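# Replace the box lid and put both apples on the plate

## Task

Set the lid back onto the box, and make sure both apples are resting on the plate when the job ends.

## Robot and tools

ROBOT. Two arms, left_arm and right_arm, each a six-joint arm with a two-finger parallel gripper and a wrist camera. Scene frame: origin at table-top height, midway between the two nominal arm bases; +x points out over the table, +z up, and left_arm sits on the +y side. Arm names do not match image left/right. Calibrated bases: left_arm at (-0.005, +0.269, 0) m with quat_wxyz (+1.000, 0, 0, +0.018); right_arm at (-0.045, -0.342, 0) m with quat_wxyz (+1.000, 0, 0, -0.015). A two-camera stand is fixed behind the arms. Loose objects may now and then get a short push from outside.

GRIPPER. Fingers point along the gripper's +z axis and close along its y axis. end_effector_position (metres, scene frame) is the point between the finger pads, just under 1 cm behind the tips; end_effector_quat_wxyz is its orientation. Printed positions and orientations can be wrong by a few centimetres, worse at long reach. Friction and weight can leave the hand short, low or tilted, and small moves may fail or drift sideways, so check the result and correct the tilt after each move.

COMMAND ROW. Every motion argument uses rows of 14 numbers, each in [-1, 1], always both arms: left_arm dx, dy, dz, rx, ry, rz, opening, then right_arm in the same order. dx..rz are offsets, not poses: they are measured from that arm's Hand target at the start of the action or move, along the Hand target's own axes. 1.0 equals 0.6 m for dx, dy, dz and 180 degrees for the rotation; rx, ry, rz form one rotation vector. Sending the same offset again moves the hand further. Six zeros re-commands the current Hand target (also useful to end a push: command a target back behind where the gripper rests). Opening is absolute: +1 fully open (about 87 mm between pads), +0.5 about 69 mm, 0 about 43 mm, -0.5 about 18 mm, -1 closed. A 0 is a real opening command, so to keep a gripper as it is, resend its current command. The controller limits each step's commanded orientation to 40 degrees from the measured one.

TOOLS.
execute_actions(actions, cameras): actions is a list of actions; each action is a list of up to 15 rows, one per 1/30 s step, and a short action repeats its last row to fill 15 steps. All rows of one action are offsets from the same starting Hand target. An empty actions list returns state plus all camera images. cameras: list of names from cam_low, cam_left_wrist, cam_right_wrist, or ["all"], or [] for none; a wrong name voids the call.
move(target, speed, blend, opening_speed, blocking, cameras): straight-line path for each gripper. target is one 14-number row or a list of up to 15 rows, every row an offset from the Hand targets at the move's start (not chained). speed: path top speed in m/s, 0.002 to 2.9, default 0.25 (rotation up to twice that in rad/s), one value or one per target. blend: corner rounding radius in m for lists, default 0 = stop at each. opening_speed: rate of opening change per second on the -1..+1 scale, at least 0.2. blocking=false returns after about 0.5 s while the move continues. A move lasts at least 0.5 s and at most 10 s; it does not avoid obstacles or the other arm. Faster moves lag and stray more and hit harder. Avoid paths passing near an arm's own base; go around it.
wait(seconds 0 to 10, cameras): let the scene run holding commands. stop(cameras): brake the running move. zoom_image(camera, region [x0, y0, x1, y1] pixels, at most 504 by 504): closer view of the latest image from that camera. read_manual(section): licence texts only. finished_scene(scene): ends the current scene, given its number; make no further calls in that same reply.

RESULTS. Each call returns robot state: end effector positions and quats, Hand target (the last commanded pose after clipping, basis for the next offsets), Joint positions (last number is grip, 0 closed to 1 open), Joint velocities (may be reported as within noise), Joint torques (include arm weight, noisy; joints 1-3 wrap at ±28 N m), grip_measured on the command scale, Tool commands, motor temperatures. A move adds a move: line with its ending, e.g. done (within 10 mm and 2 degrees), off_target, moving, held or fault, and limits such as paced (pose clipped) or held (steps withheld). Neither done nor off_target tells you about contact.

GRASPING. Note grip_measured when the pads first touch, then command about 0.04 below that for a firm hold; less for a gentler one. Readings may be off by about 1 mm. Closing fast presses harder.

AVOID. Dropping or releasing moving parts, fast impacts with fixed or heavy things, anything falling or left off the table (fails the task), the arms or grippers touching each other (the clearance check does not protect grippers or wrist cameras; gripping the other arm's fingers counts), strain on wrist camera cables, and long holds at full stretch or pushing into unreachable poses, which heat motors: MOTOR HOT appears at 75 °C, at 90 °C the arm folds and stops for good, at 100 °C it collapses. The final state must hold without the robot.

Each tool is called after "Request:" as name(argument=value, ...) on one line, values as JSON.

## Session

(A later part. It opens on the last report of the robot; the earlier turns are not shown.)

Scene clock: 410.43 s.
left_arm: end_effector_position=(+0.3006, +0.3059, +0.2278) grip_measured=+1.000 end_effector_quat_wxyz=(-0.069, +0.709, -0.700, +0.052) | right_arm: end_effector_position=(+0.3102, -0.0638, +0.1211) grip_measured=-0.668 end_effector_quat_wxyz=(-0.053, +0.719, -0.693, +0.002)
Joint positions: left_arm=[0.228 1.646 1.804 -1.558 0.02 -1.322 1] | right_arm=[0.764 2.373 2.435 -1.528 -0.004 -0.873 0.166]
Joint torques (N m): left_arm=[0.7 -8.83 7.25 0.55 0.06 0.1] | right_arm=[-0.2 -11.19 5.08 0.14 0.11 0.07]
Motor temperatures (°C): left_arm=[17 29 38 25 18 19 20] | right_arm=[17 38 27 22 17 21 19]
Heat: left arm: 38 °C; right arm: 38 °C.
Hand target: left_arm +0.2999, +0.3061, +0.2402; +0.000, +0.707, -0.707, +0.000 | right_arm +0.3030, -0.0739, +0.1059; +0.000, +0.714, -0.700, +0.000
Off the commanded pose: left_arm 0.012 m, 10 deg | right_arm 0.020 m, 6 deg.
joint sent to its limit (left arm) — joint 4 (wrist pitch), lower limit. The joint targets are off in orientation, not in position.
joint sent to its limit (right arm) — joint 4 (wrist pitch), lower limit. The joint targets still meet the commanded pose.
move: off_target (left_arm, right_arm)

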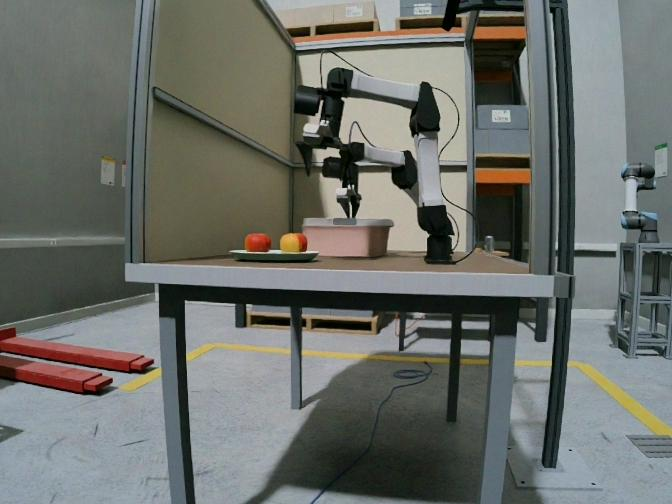

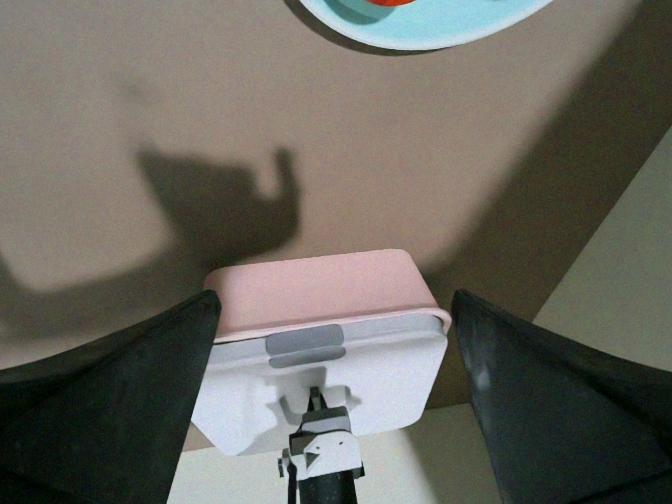

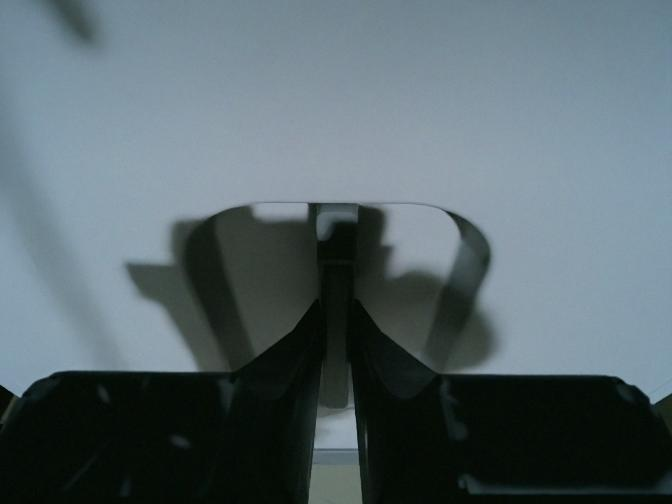

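Request:
move(target=[[0,0,0,0,0,0,1,0,0,-0.05,0,0,0,-1],[0,0,0,0,0,0,1,-0.0145,-0.022,-0.05,0,0,0,-1],[0,0,0,0,0,0,1,-0.0145,-0.022,0.01,0,0,0,-1]], speed=0.08, blend=0.01, cameras=["all"])

Request:
zoom_image(camera="cam_left_wrist", region=[180, 220, 480, 480])

Request:
zoom_image(camera="cam_low", region=[280, 170, 420, 275])

Scene clock: 439.83 s.
left_arm: end_effector_position=(+0.3006, +0.3059, +0.2278) grip_measured=+1.000 end_effector_quat_wxyz=(-0.069, +0.709, -0.700, +0.052) | right_arm: end_effector_position=(+0.3187, -0.0579, +0.1144) grip_measured=-0.668 end_effector_quat_wxyz=(-0.058, +0.718, -0.694, +0.002)
Joint positions: left_arm=[0.228 1.646 1.804 -1.558 0.02 -1.322 1] | right_arm=[0.762 2.421 2.494 -1.528 -0.004 -0.873 0.166]
Joint torques (N m): left_arm=[0.66 -8.92 7.39 0.51 0.07 0.11] | right_arm=[-0.27 -10.36 7.94 0.09 0.07 0]
Heat: left arm: 39 °C; right arm: 40 °C.
Hand target: left_arm +0.2999, +0.3061, +0.2402; +0.000, +0.707, -0.707, +0.000 | right_arm +0.3161, -0.0650, +0.0998; +0.000, +0.714, -0.700, +0.000
Off the commanded pose: left_arm 0.012 m, 10 deg | right_arm 0.016 m, 7 deg.
joint sent to its limit (left arm) — joint 4 (wrist pitch), lower limit. The joint targets are off in orientation, not in position.
joint sent to its limit (right arm) — joint 4 (wrist pitch), lower limit. The joint targets are off in orientation, not in position.
move: off_target (left_arm, right_arm); blend cut to 0.0079 m at target 1, 0.0079 m at target 2

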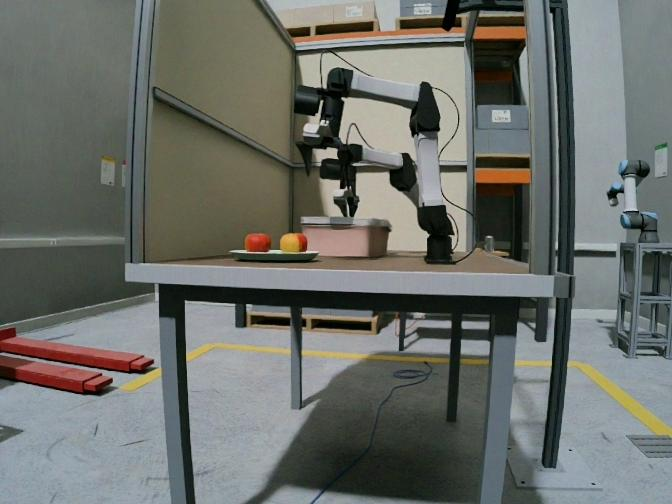

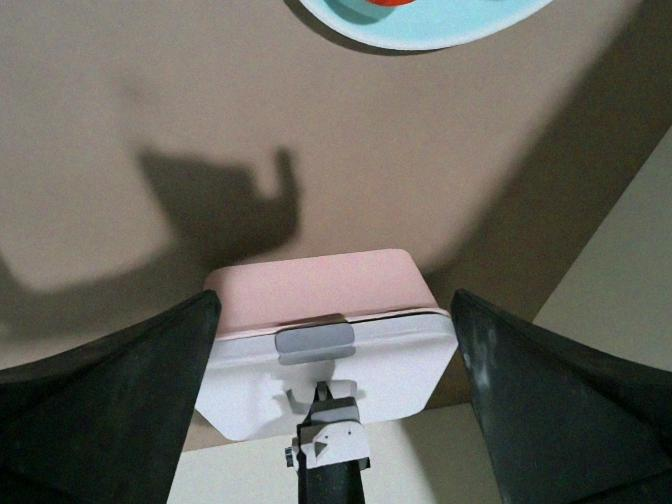

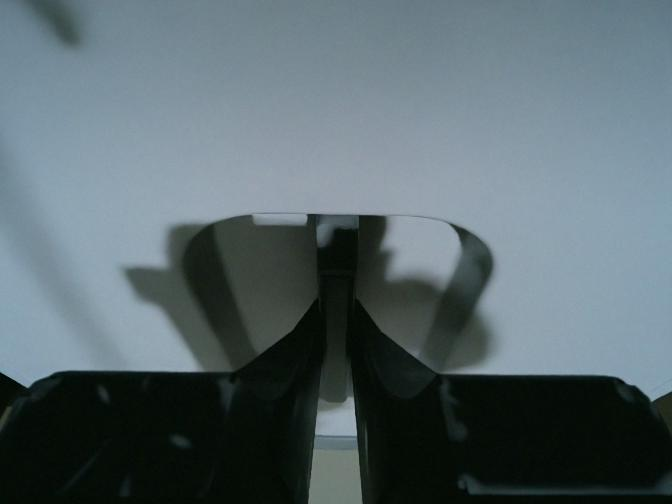

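Scaled by 1.680 from the camera's 672x504 image, which has a finer 960x720 frame.

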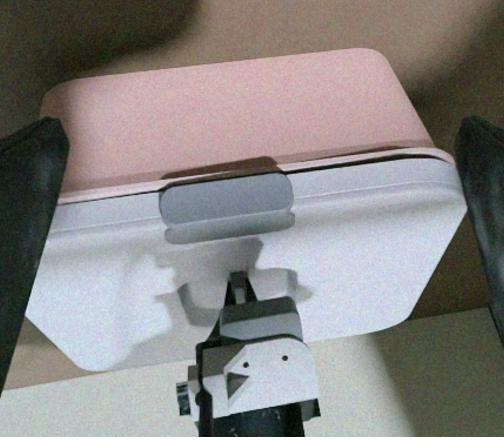

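Scaled by 3.600 from the camera's 672x504 image, which has a finer 960x720 frame.

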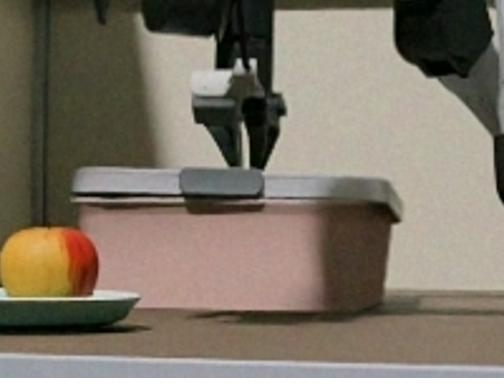

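Request:
move(target=[0,0,0,0,0,0,1,0,0,0.025,0,0,0,-1], speed=0.06, cameras=["all"])

Request:
zoom_image(camera="cam_left_wrist", region=[180, 220, 480, 480])

Request:
zoom_image(camera="cam_low", region=[280, 170, 420, 275])

Scene clock: 446.27 s.
left_arm: end_effector_position=(+0.3006, +0.3059, +0.2278) grip_measured=+1.000 end_effector_quat_wxyz=(-0.069, +0.709, -0.700, +0.052) | right_arm: end_effector_position=(+0.3205, -0.0563, +0.1134) grip_measured=-0.668 end_effector_quat_wxyz=(-0.060, +0.717, -0.695, +0.002)
Joint positions: left_arm=[0.228 1.646 1.804 -1.558 0.02 -1.322 1] | right_arm=[0.762 2.431 2.508 -1.528 -0.003 -0.87 0.166]
Joint torques (N m): left_arm=[0.61 -8.84 7.19 0.49 0.02 0.09] | right_arm=[-0.38 -8.24 6.52 0.14 0.05 -0.01]
Heat: left arm: 39 °C; right arm: 39 °C.
Hand target: left_arm +0.2999, +0.3061, +0.2402; +0.000, +0.707, -0.707, +0.000 | right_arm +0.3161, -0.0650, +0.0848; +0.000, +0.714, -0.700, +0.000
Off the commanded pose: left_arm 0.012 m, 10 deg | right_arm 0.030 m, 7 deg.
joint sent to its limit (left arm) — joint 4 (wrist pitch), lower limit. The joint targets are off in orientation, not in position.
joint sent to its limit (right arm) — joint 4 (wrist pitch), lower limit. The joint targets still meet the commanded pose.
move: off_target (left_arm, right_arm)

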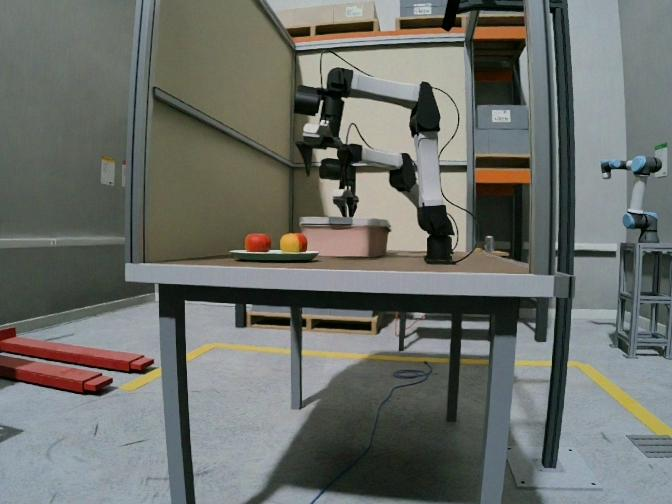

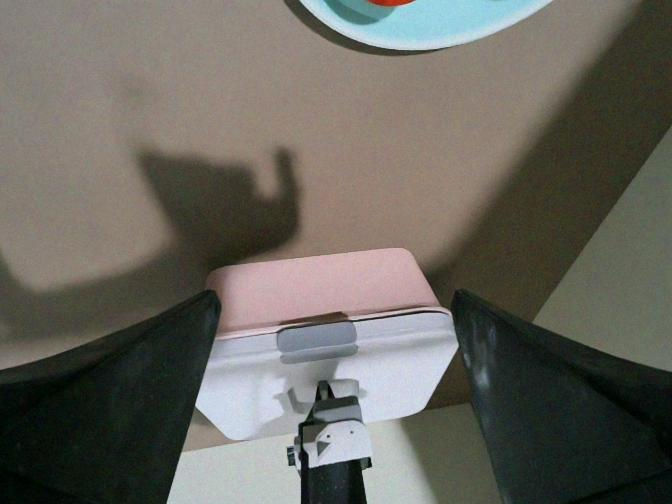

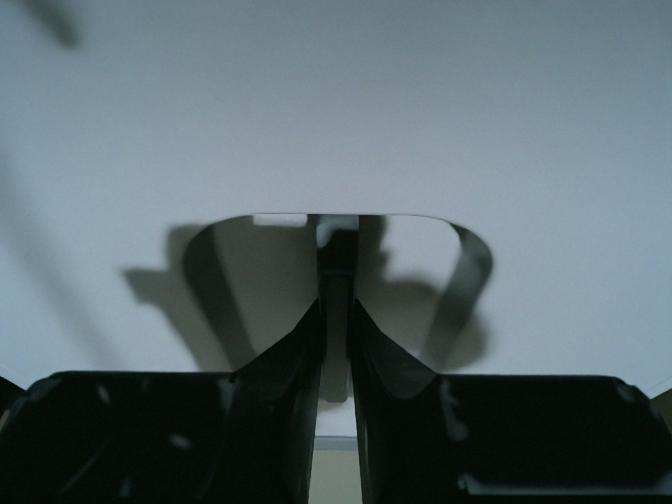

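Scaled by 1.680 from the camera's 672x504 image, which has a finer 960x720 frame.

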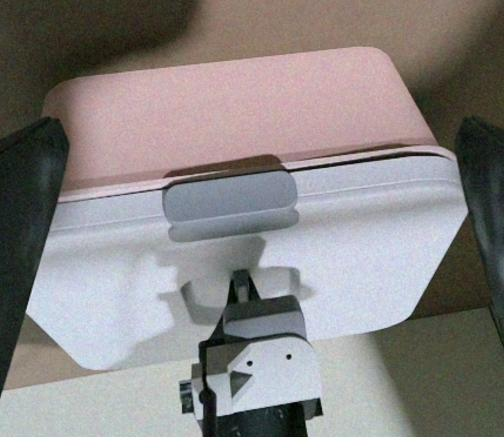

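Scaled by 3.600 from the camera's 672x504 image, which has a finer 960x720 frame.

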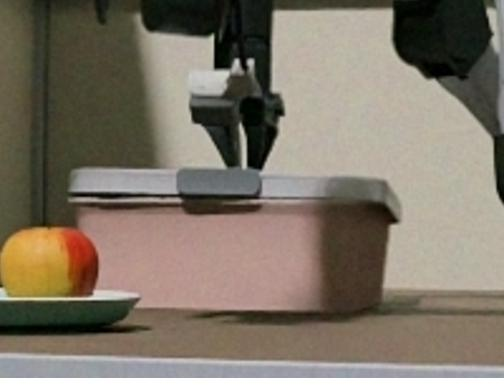

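Request:
move(target=[[0,0,0,0,0,0,1,0,0,-0.022,0,0,0,-1],[0,0,0,0,0,0,1,0,0,-0.022,0,0,0,-0.2]], speed=0.06, opening_speed=0.3, cameras=["all"])

Request:
zoom_image(camera="cam_left_wrist", region=[180, 220, 480, 480])

Request:
zoom_image(camera="cam_low", region=[280, 170, 420, 275])

Scene clock: 459.20 s.
left_arm: end_effector_position=(+0.3006, +0.3059, +0.2278) grip_measured=+1.000 end_effector_quat_wxyz=(-0.069, +0.709, -0.700, +0.052) | right_arm: end_effector_position=(+0.3209, -0.0568, +0.1135) grip_measured=-0.200 end_effector_quat_wxyz=(-0.060, +0.717, -0.695, +0.004)
Joint positions: left_arm=[0.228 1.646 1.804 -1.558 0.02 -1.322 1] | right_arm=[0.762 2.431 2.508 -1.528 0 -0.87 0.4]
Joint torques (N m): left_arm=[0.64 -9.03 7.16 0.52 0.09 0.14] | right_arm=[-0.42 -11.06 6.49 0.12 0.05 0]
Heat: left arm: 39 °C; right arm: 37 °C.
Hand target: left_arm +0.2999, +0.3061, +0.2402; +0.000, +0.707, -0.707, +0.000 | right_arm +0.3161, -0.0650, +0.0980; +0.000, +0.714, -0.700, +0.000
Off the commanded pose: left_arm 0.012 m, 10 deg | right_arm 0.018 m, 7 deg.
joint sent to its limit (left arm) — joint 4 (wrist pitch), lower limit. The joint targets are off in orientation, not in position.
joint sent to its limit (right arm) — joint 4 (wrist pitch), lower limit. The joint targets are off in orientation, not in position.
move: off_target (left_arm, right_arm); target 2's new opening was sent with right_arm's hand 0.018 m and 7 deg from that target

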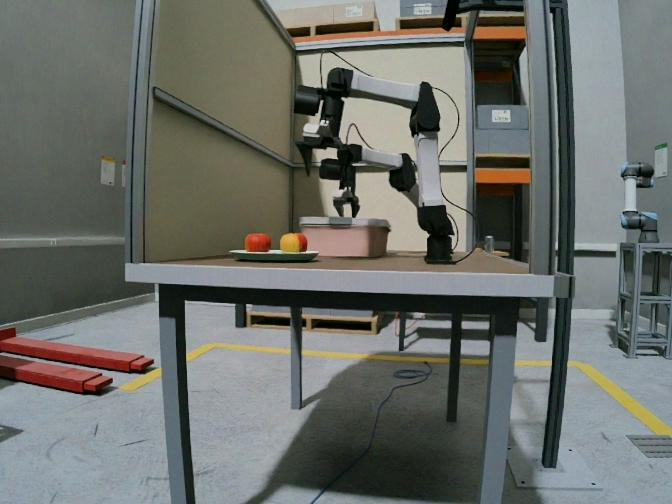

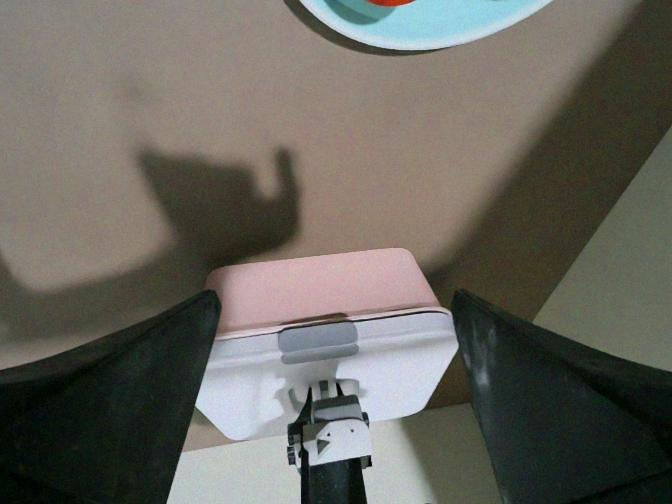

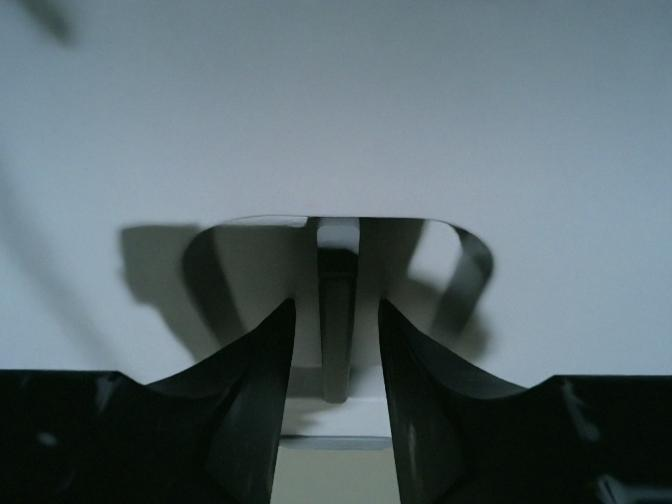

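Scaled by 1.680 from the camera's 672x504 image, which has a finer 960x720 frame.

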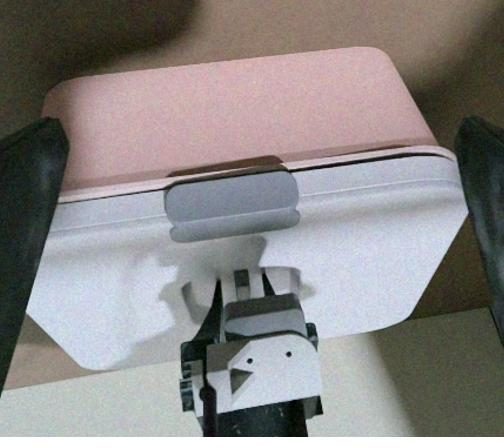

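Scaled by 3.600 from the camera's 672x504 image, which has a finer 960x720 frame.

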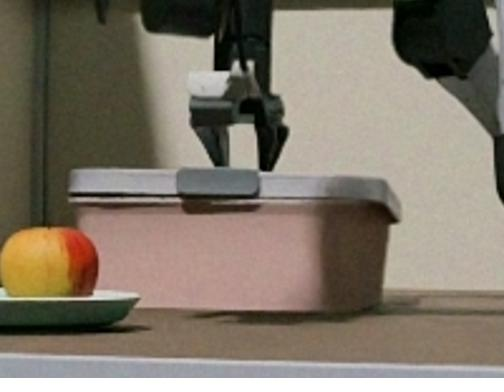

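Request:
move(target=[[0,0,0,0,0,0,0,0,0,-0.12,0,0,0,-0.2],[0,0,0,0,0,0,-1,0.35,0.12,-0.2,0,0,0,-0.2]], speed=[0.1,0.25], blend=0.01, cameras=["all"])

Request:
zoom_image(camera="cam_left_wrist", region=[180, 220, 480, 480])

Request:
zoom_image(camera="cam_low", region=[280, 170, 420, 275])

Scene clock: 476.87 s.
left_arm: end_effector_position=(+0.3006, +0.3059, +0.2278) grip_measured=-0.965 end_effector_quat_wxyz=(-0.069, +0.709, -0.700, +0.052) | right_arm: end_effector_position=(+0.2618, -0.2696, +0.2165) grip_measured=-0.200 end_effector_quat_wxyz=(-0.072, +0.709, -0.700, +0.038)
Joint positions: left_arm=[0.228 1.646 1.804 -1.558 0.02 -1.322 0.018] | right_arm=[0.393 1.685 1.805 -1.528 0.01 -1.222 0.4]
Joint torques (N m): left_arm=[0.65 -8.87 7.36 0.51 0 0.18] | right_arm=[0.18 -9.57 4.18 0.21 0.11 -0.19]
Heat: left arm: 39 °C; right arm: 39 °C.
Hand target: left_arm +0.2999, +0.3061, +0.2402; +0.000, +0.707, -0.707, +0.000 | right_arm +0.2482, -0.2763, +0.2180; +0.000, +0.714, -0.700, +0.000
Off the commanded pose: left_arm 0.012 m, 10 deg | right_arm 0.015 m, 9 deg.
joint sent to its limit (left arm) — joint 4 (wrist pitch), lower limit. The joint targets are off in orientation, not in position.
joint sent to its limit (right arm) — joint 4 (wrist pitch), lower limit. The joint targets are off in orientation, not in position.
move: off_target (left_arm, right_arm); blend cut to 0 m at target 1; target 2's new opening was sent with left_arm's hand 0.012 m and 10 deg from that target

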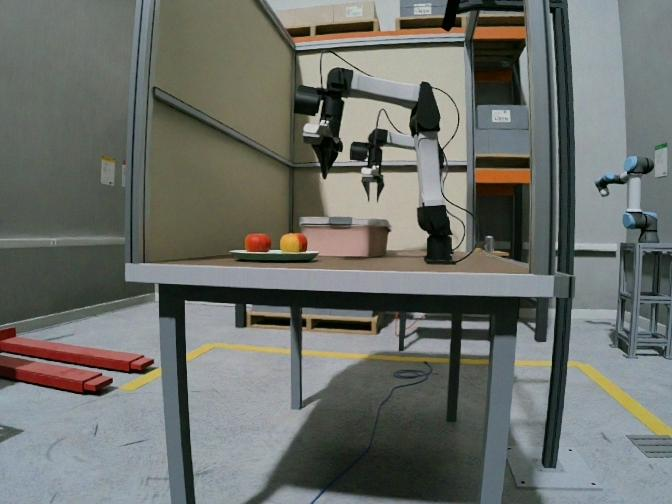

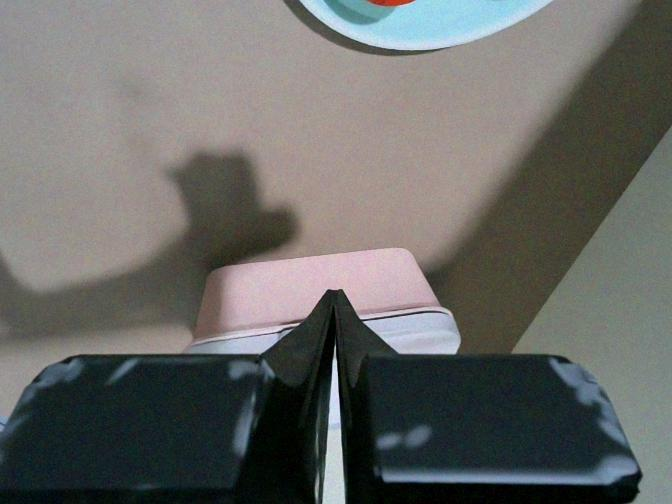

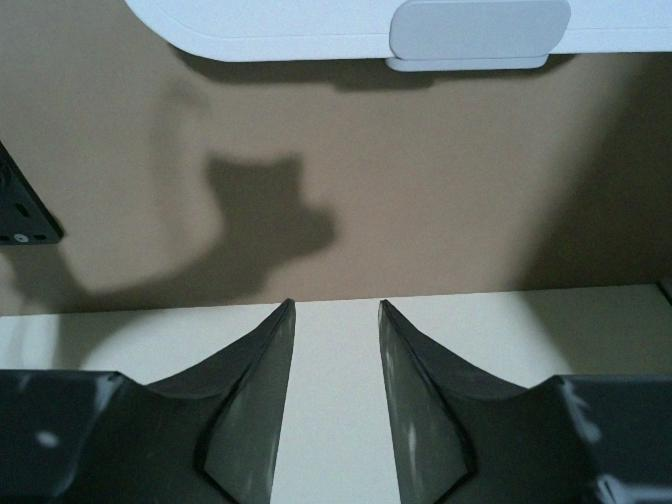

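Scaled by 1.680 from the camera's 672x504 image, which has a finer 960x720 frame.

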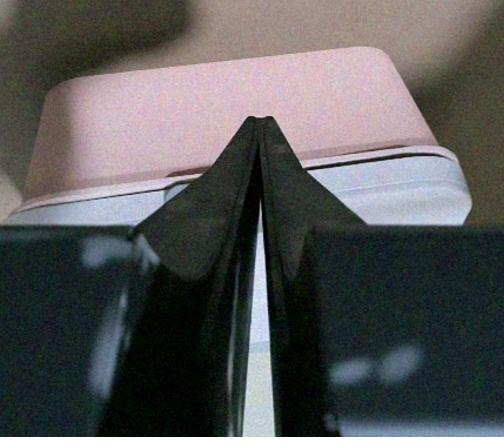

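Scaled by 3.600 from the camera's 672x504 image, which has a finer 960x720 frame.

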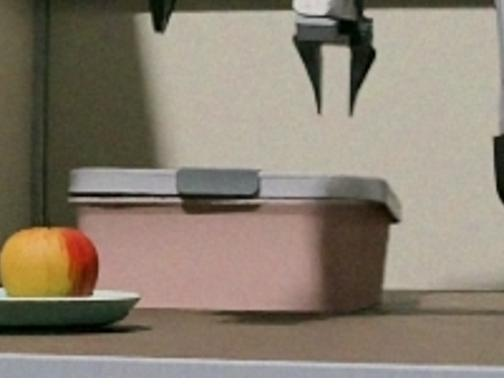

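Request:
move(target=[[0.46,-0.167,0.12,0,0,0,-1,0,0,0,0,0,0,-0.2],[0.46,-0.167,0.22,0,0,0,-1,0,0,0,0,0,0,-0.2]], speed=[0.25,0.06], blend=0.01, cameras=["all"])

Request:
zoom_image(camera="cam_low", region=[280, 170, 420, 275])

Scene clock: 496.77 s.
left_arm: end_effector_position=(+0.3986, +0.0297, +0.1309) grip_measured=-0.965 end_effector_quat_wxyz=(-0.003, +0.705, -0.709, +0.022) | right_arm: end_effector_position=(+0.2618, -0.2696, +0.2165) grip_measured=-0.200 end_effector_quat_wxyz=(-0.072, +0.709, -0.700, +0.038)
Joint positions: left_arm=[-0.488 2.298 2.333 -1.561 0.009 -2.016 0.018] | right_arm=[0.393 1.685 1.805 -1.528 0.01 -1.222 0.4]
Joint torques (N m): left_arm=[-0.08 -9.55 3.84 0.48 -0.17 -0.03] | right_arm=[0.05 -9.89 4.23 0.17 0.08 -0.17]
Heat: left arm: 39 °C; right arm: 36 °C.
Hand target: left_arm +0.4003, +0.0301, +0.1083; +0.000, +0.707, -0.707, +0.000 | right_arm +0.2482, -0.2763, +0.2180; +0.000, +0.714, -0.700, +0.000
Off the commanded pose: left_arm 0.023 m, 3 deg | right_arm 0.015 m, 9 deg.
joint sent to its limit (right arm) — joint 4 (wrist pitch), lower limit. The joint targets are off in orientation, not in position.
move: off_target (left_arm, right_arm)

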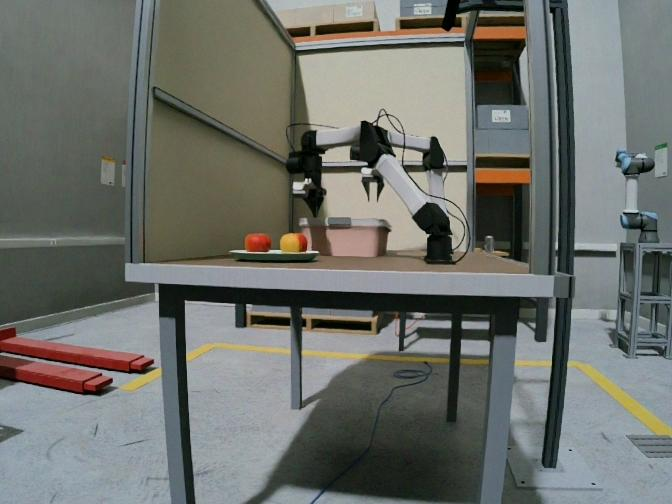

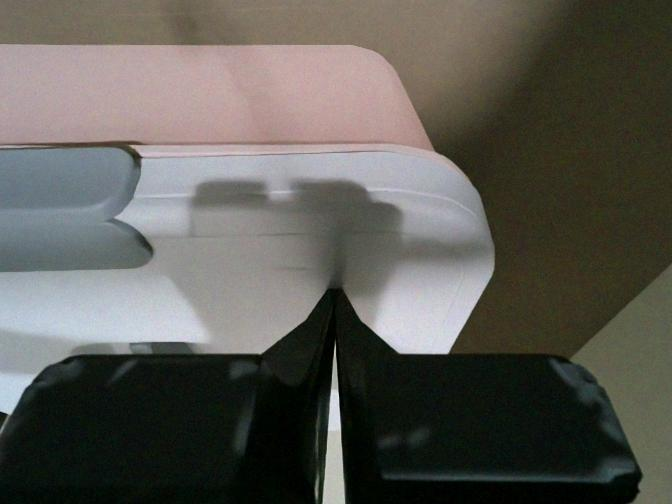

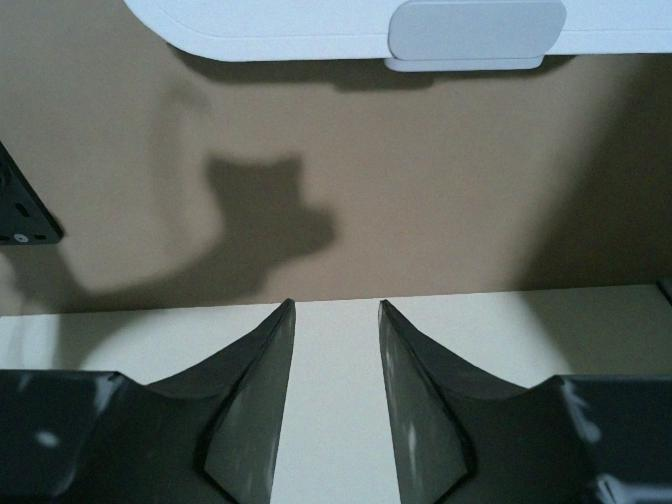

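Scaled by 3.600 from the camera's 672x504 image, which has a finer 960x720 frame.

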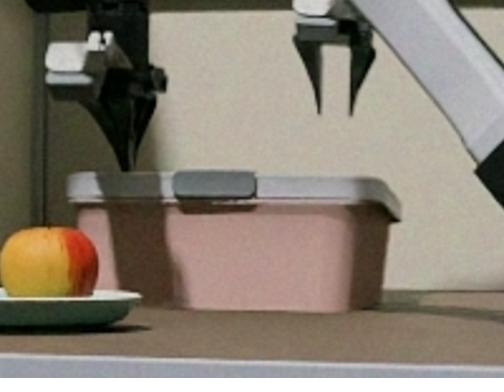

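Request:
zoom_image(camera="cam_left_wrist", region=[330, 100, 530, 250])

Request:
zoom_image(camera="cam_low", region=[290, 205, 400, 265])

Scaled by 2.520 from the camera's 672x504 image, which has a finer 960x720 frame.

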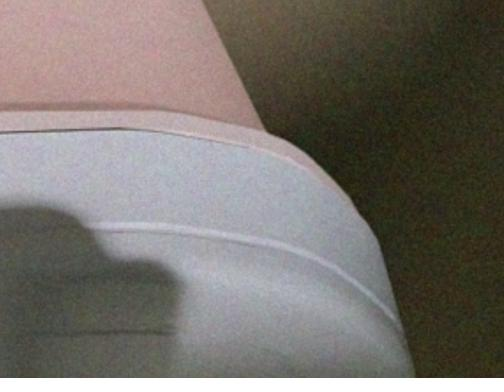

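Scaled by 4.582 from the camera's 672x504 image, which has a finer 960x720 frame.

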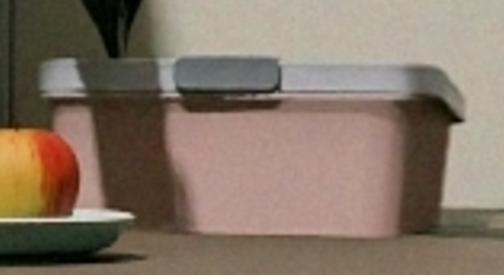

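Request:
move(target=[0,0,-0.01,0,0,0,-1,-0.1,0.05,-0.167,0.218,-0.305,0.506,1], speed=0.4, cameras=["all"])

Request:
zoom_image(camera="cam_right_wrist", region=[0, 0, 500, 400])

Scene clock: 522.63 s.
left_arm: end_effector_position=(+0.3985, +0.0297, +0.1308) grip_measured=-0.965 end_effector_quat_wxyz=(-0.003, +0.705, -0.709, +0.022) | right_arm: end_effector_position=(+0.2176, -0.2166, +0.3205) grip_measured=+1.000 end_effector_quat_wxyz=(+0.489, +0.073, +0.865, +0.087)
Joint positions: left_arm=[-0.488 2.298 2.333 -1.561 0.009 -2.016 0.018] | right_arm=[0.688 1.087 1.431 -0.952 0.48 0.571 1]
Joint torques (N m): left_arm=[-0.16 -9.16 5.97 0.22 -0.2 -0.11] | right_arm=[0.66 -2.62 4.78 1.84 0.29 0.11]
Heat: left arm: 35 °C; right arm: 35 °C.
Hand target: left_arm +0.4003, +0.0301, +0.1143; +0.000, +0.707, -0.707, +0.000 | right_arm +0.2170, -0.2169, +0.3183; +0.490, +0.078, +0.864, +0.086
Off the commanded pose: left_arm 0.017 m, 3 deg | right_arm 0.002 m, 1 deg.
joint sent to its limit (left arm) — joint 4 (wrist pitch), lower limit. The joint targets still meet the commanded pose.
move: off_target (left_arm)

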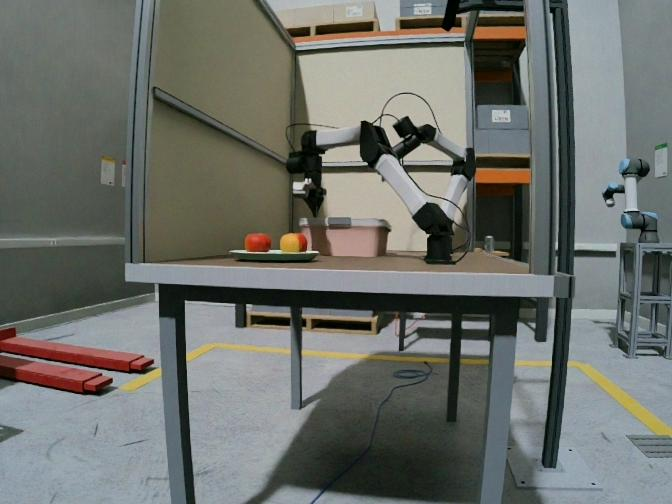

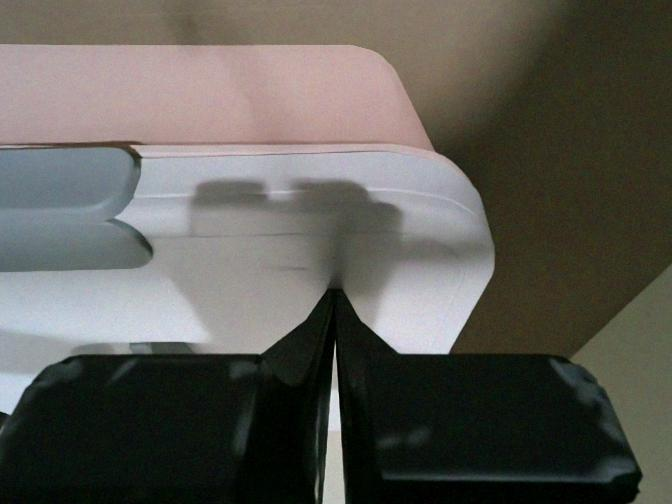

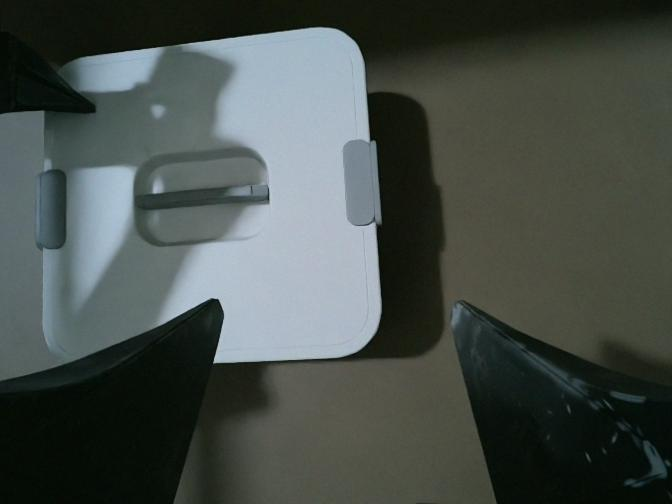

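Scaled by 1.008 from the camera's 672x504 image, which has a finer 960x720 frame.

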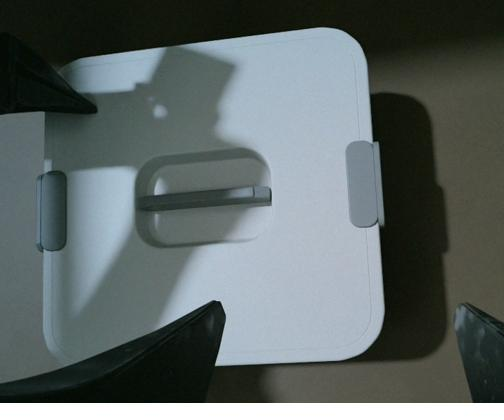

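Request:
move(target=[0,0,0,0,0,0,-1,0.1055,-0.142,0.2513,0.293,0.205,0.4,-1], speed=0.3, cameras=["all"])

Scene clock: 550.27 s.
left_arm: end_effector_position=(+0.3985, +0.0297, +0.1308) grip_measured=-0.965 end_effector_quat_wxyz=(-0.003, +0.705, -0.709, +0.022) | right_arm: end_effector_position=(+0.3115, -0.2751, +0.1721) grip_measured=-0.959 end_effector_quat_wxyz=(+0.014, +0.702, +0.712, +0.011)
Joint positions: left_arm=[-0.488 2.298 2.333 -1.561 0.009 -2.016 0.018] | right_arm=[0.105 1.895 1.886 -1.528 0.006 1.632 0.021]
Joint torques (N m): left_arm=[-0.18 -9.11 5.91 0.23 -0.19 -0.07] | right_arm=[-0.21 -7.56 8.27 -0.01 0.05 0.09]
Motor temperatures (°C): left_arm=[17 34 35 23 18 19 20] | right_arm=[17 31 26 24 17 21 18]
Heat: left arm: 35 °C; right arm: 31 °C.
Hand target: left_arm +0.4003, +0.0301, +0.1143; +0.000, +0.707, -0.707, +0.000 | right_arm +0.3104, -0.2749, +0.1702; +0.000, +0.708, +0.706, +0.000
Off the commanded pose: left_arm 0.017 m, 3 deg | right_arm 0.002 m, 2 deg.
joint sent to its limit (left arm) — joint 4 (wrist pitch), lower limit. The joint targets still meet the commanded pose.
move: off_target (left_arm)

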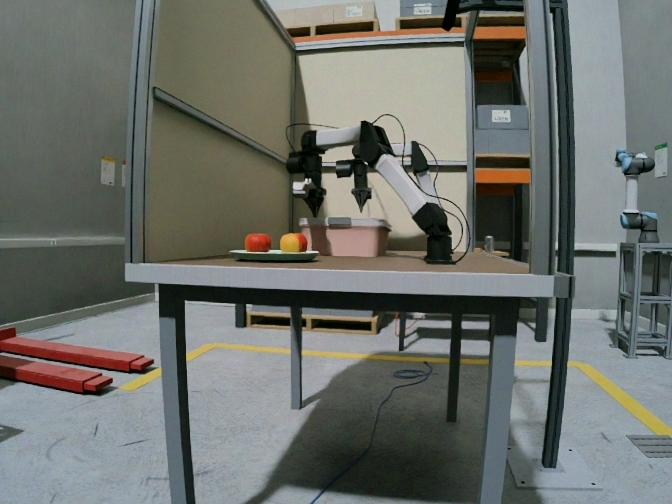

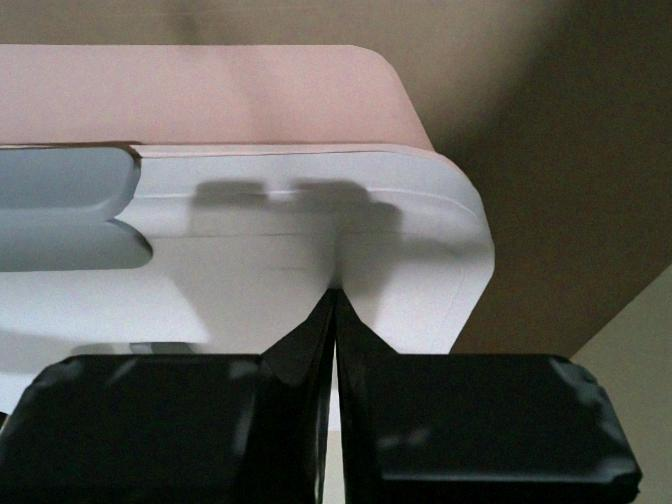

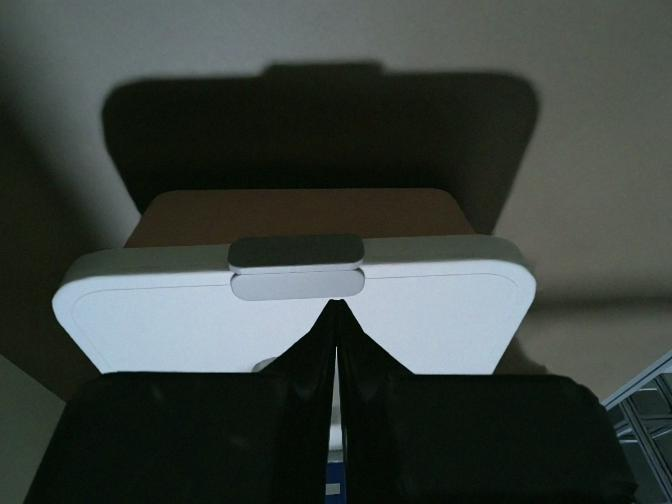

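Request:
move(target=[[0,0,-0.05,0,0,0,-1,-0.035,0.025,0,0,0,0,-1],[0,0,-0.05,0,0,0,-1,-0.035,0.025,0.085,0,0,0,-1],[0,0,-0.05,0,0,0,-1,0.018,0.025,0.085,0,0,0,-1]], speed=[0.1,0.1,0.03], blend=0.005, cameras=["all"])

Request:
zoom_image(camera="cam_low", region=[290, 205, 400, 265])

Scene clock: 572.30 s.
left_arm: end_effector_position=(+0.3986, +0.0296, +0.1317) grip_measured=-0.965 end_effector_quat_wxyz=(-0.003, +0.705, -0.709, +0.023) | right_arm: end_effector_position=(+0.3263, -0.2662, +0.1254) grip_measured=-0.959 end_effector_quat_wxyz=(+0.007, +0.704, +0.710, +0.006)
Joint positions: left_arm=[-0.488 2.298 2.335 -1.562 0.009 -2.016 0.018] | right_arm=[0.124 1.946 1.768 -1.374 0.003 1.657 0.021]
Joint torques (N m): left_arm=[0.09 -15.39 6.15 0.26 -0.1 -0.16] | right_arm=[0.54 -9.33 5.33 0.27 0.08 0.04]
Heat: left arm: 36 °C; right arm: 31 °C.
Hand target: left_arm +0.4003, +0.0300, +0.1443; +0.000, +0.707, -0.707, +0.000 | right_arm +0.3253, -0.2641, +0.1192; +0.000, +0.708, +0.706, +0.000
Off the commanded pose: left_arm 0.013 m, 3 deg | right_arm 0.007 m, 1 deg.
joint sent to its limit (left arm) — joint 4 (wrist pitch), lower limit. The joint targets are off in orientation, not in position.
move: off_target (left_arm)

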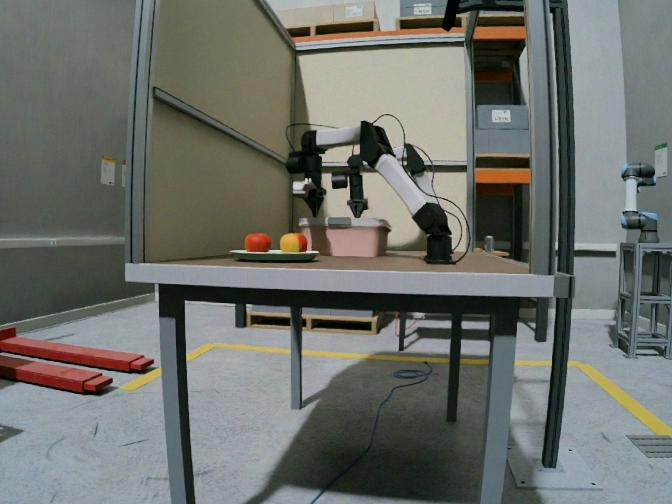

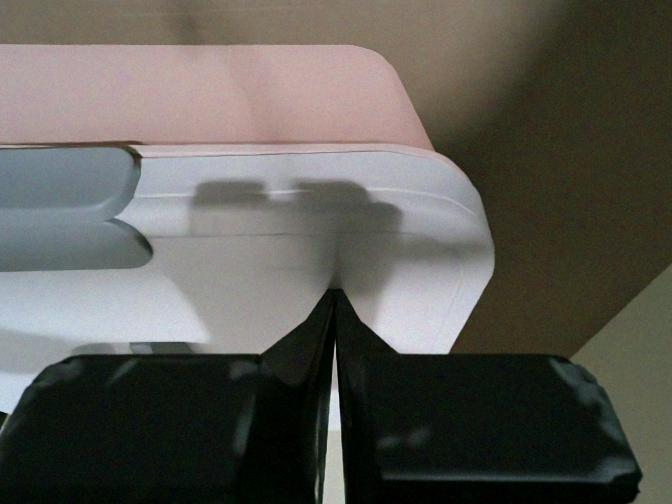

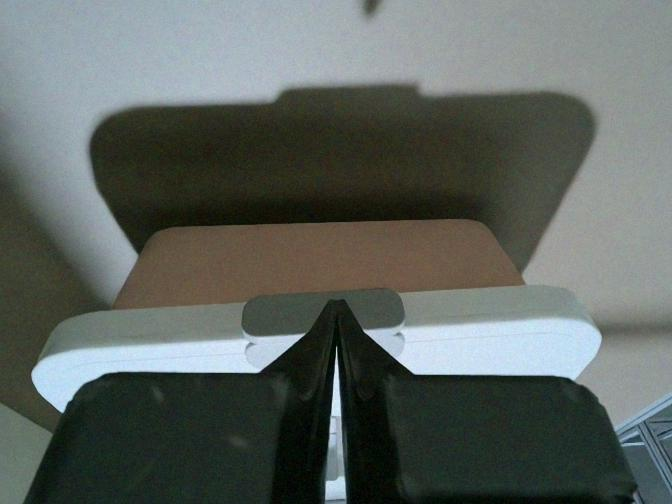

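Scaled by 4.582 from the camera's 672x504 image, which has a finer 960x720 frame.

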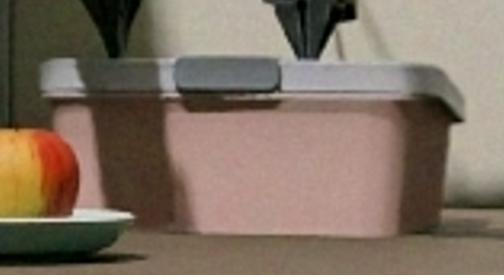

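Request:
move(target=[[0,0,-0.05,0,0,0,-1,0,0,0.005,0,0,0,-1],[0,0,-0.05,0,0,0,-1,0.03,0,0.005,0,0,0,-1]], speed=0.03, cameras=["all"])

Request:
zoom_image(camera="cam_low", region=[290, 205, 400, 265])

Scene clock: 580.70 s.
left_arm: end_effector_position=(+0.3980, +0.0300, +0.1460) grip_measured=-0.965 end_effector_quat_wxyz=(-0.009, +0.706, -0.707, +0.038) | right_arm: end_effector_position=(+0.3268, -0.2480, +0.1255) grip_measured=-0.959 end_effector_quat_wxyz=(+0.010, +0.704, +0.710, +0.011)
Joint positions: left_arm=[-0.488 2.266 2.335 -1.562 0.009 -2.02 0.018] | right_arm=[0.172 1.946 1.768 -1.364 0.003 1.705 0.021]
Joint torques (N m): left_arm=[0.35 -17.66 7.16 0.21 0 -0.06] | right_arm=[0.5 -8.42 5.3 0.28 0.07 0.09]
Motor temperatures (°C): left_arm=[17 39 34 22 18 19 20] | right_arm=[17 32 26 22 17 21 18]
Heat: left arm: 39 °C; right arm: 32 °C.
Hand target: left_arm +0.4003, +0.0300, +0.1744; +0.000, +0.707, -0.707, +0.000 | right_arm +0.3254, -0.2461, +0.1162; +0.000, +0.708, +0.707, +0.000
Off the commanded pose: left_arm 0.028 m, 4 deg | right_arm 0.010 m, 2 deg.
joint sent to its limit (left arm) — joint 4 (wrist pitch), lower limit. The joint targets are off in orientation, not in position.
move: off_target (left_arm)

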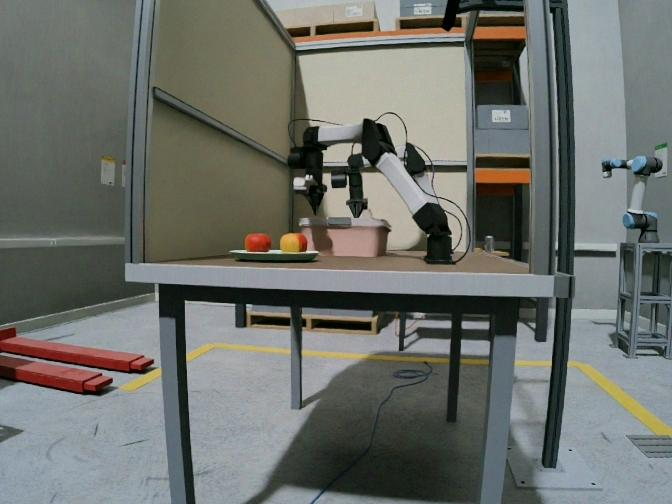

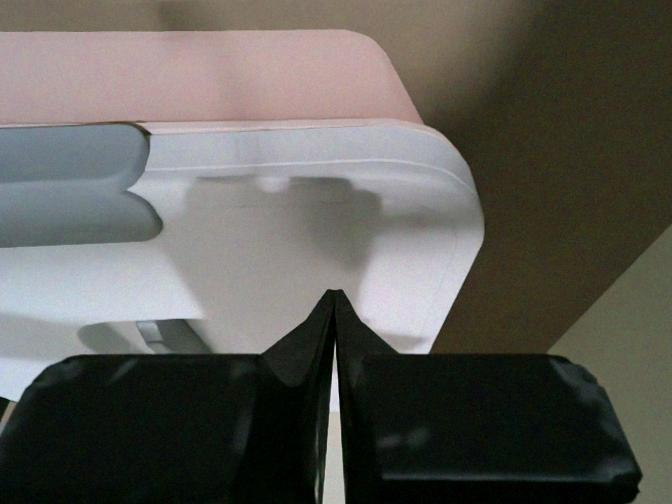

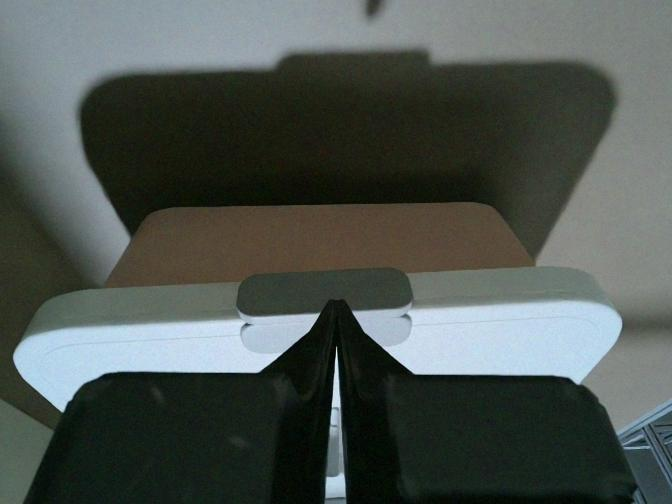

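Scaled by 4.582 from the camera's 672x504 image, which has a finer 960x720 frame.

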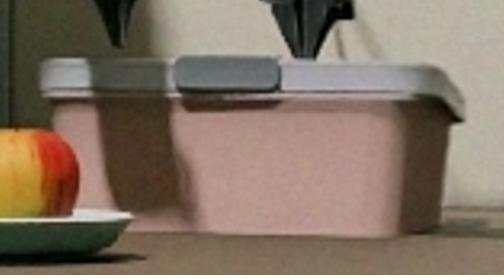

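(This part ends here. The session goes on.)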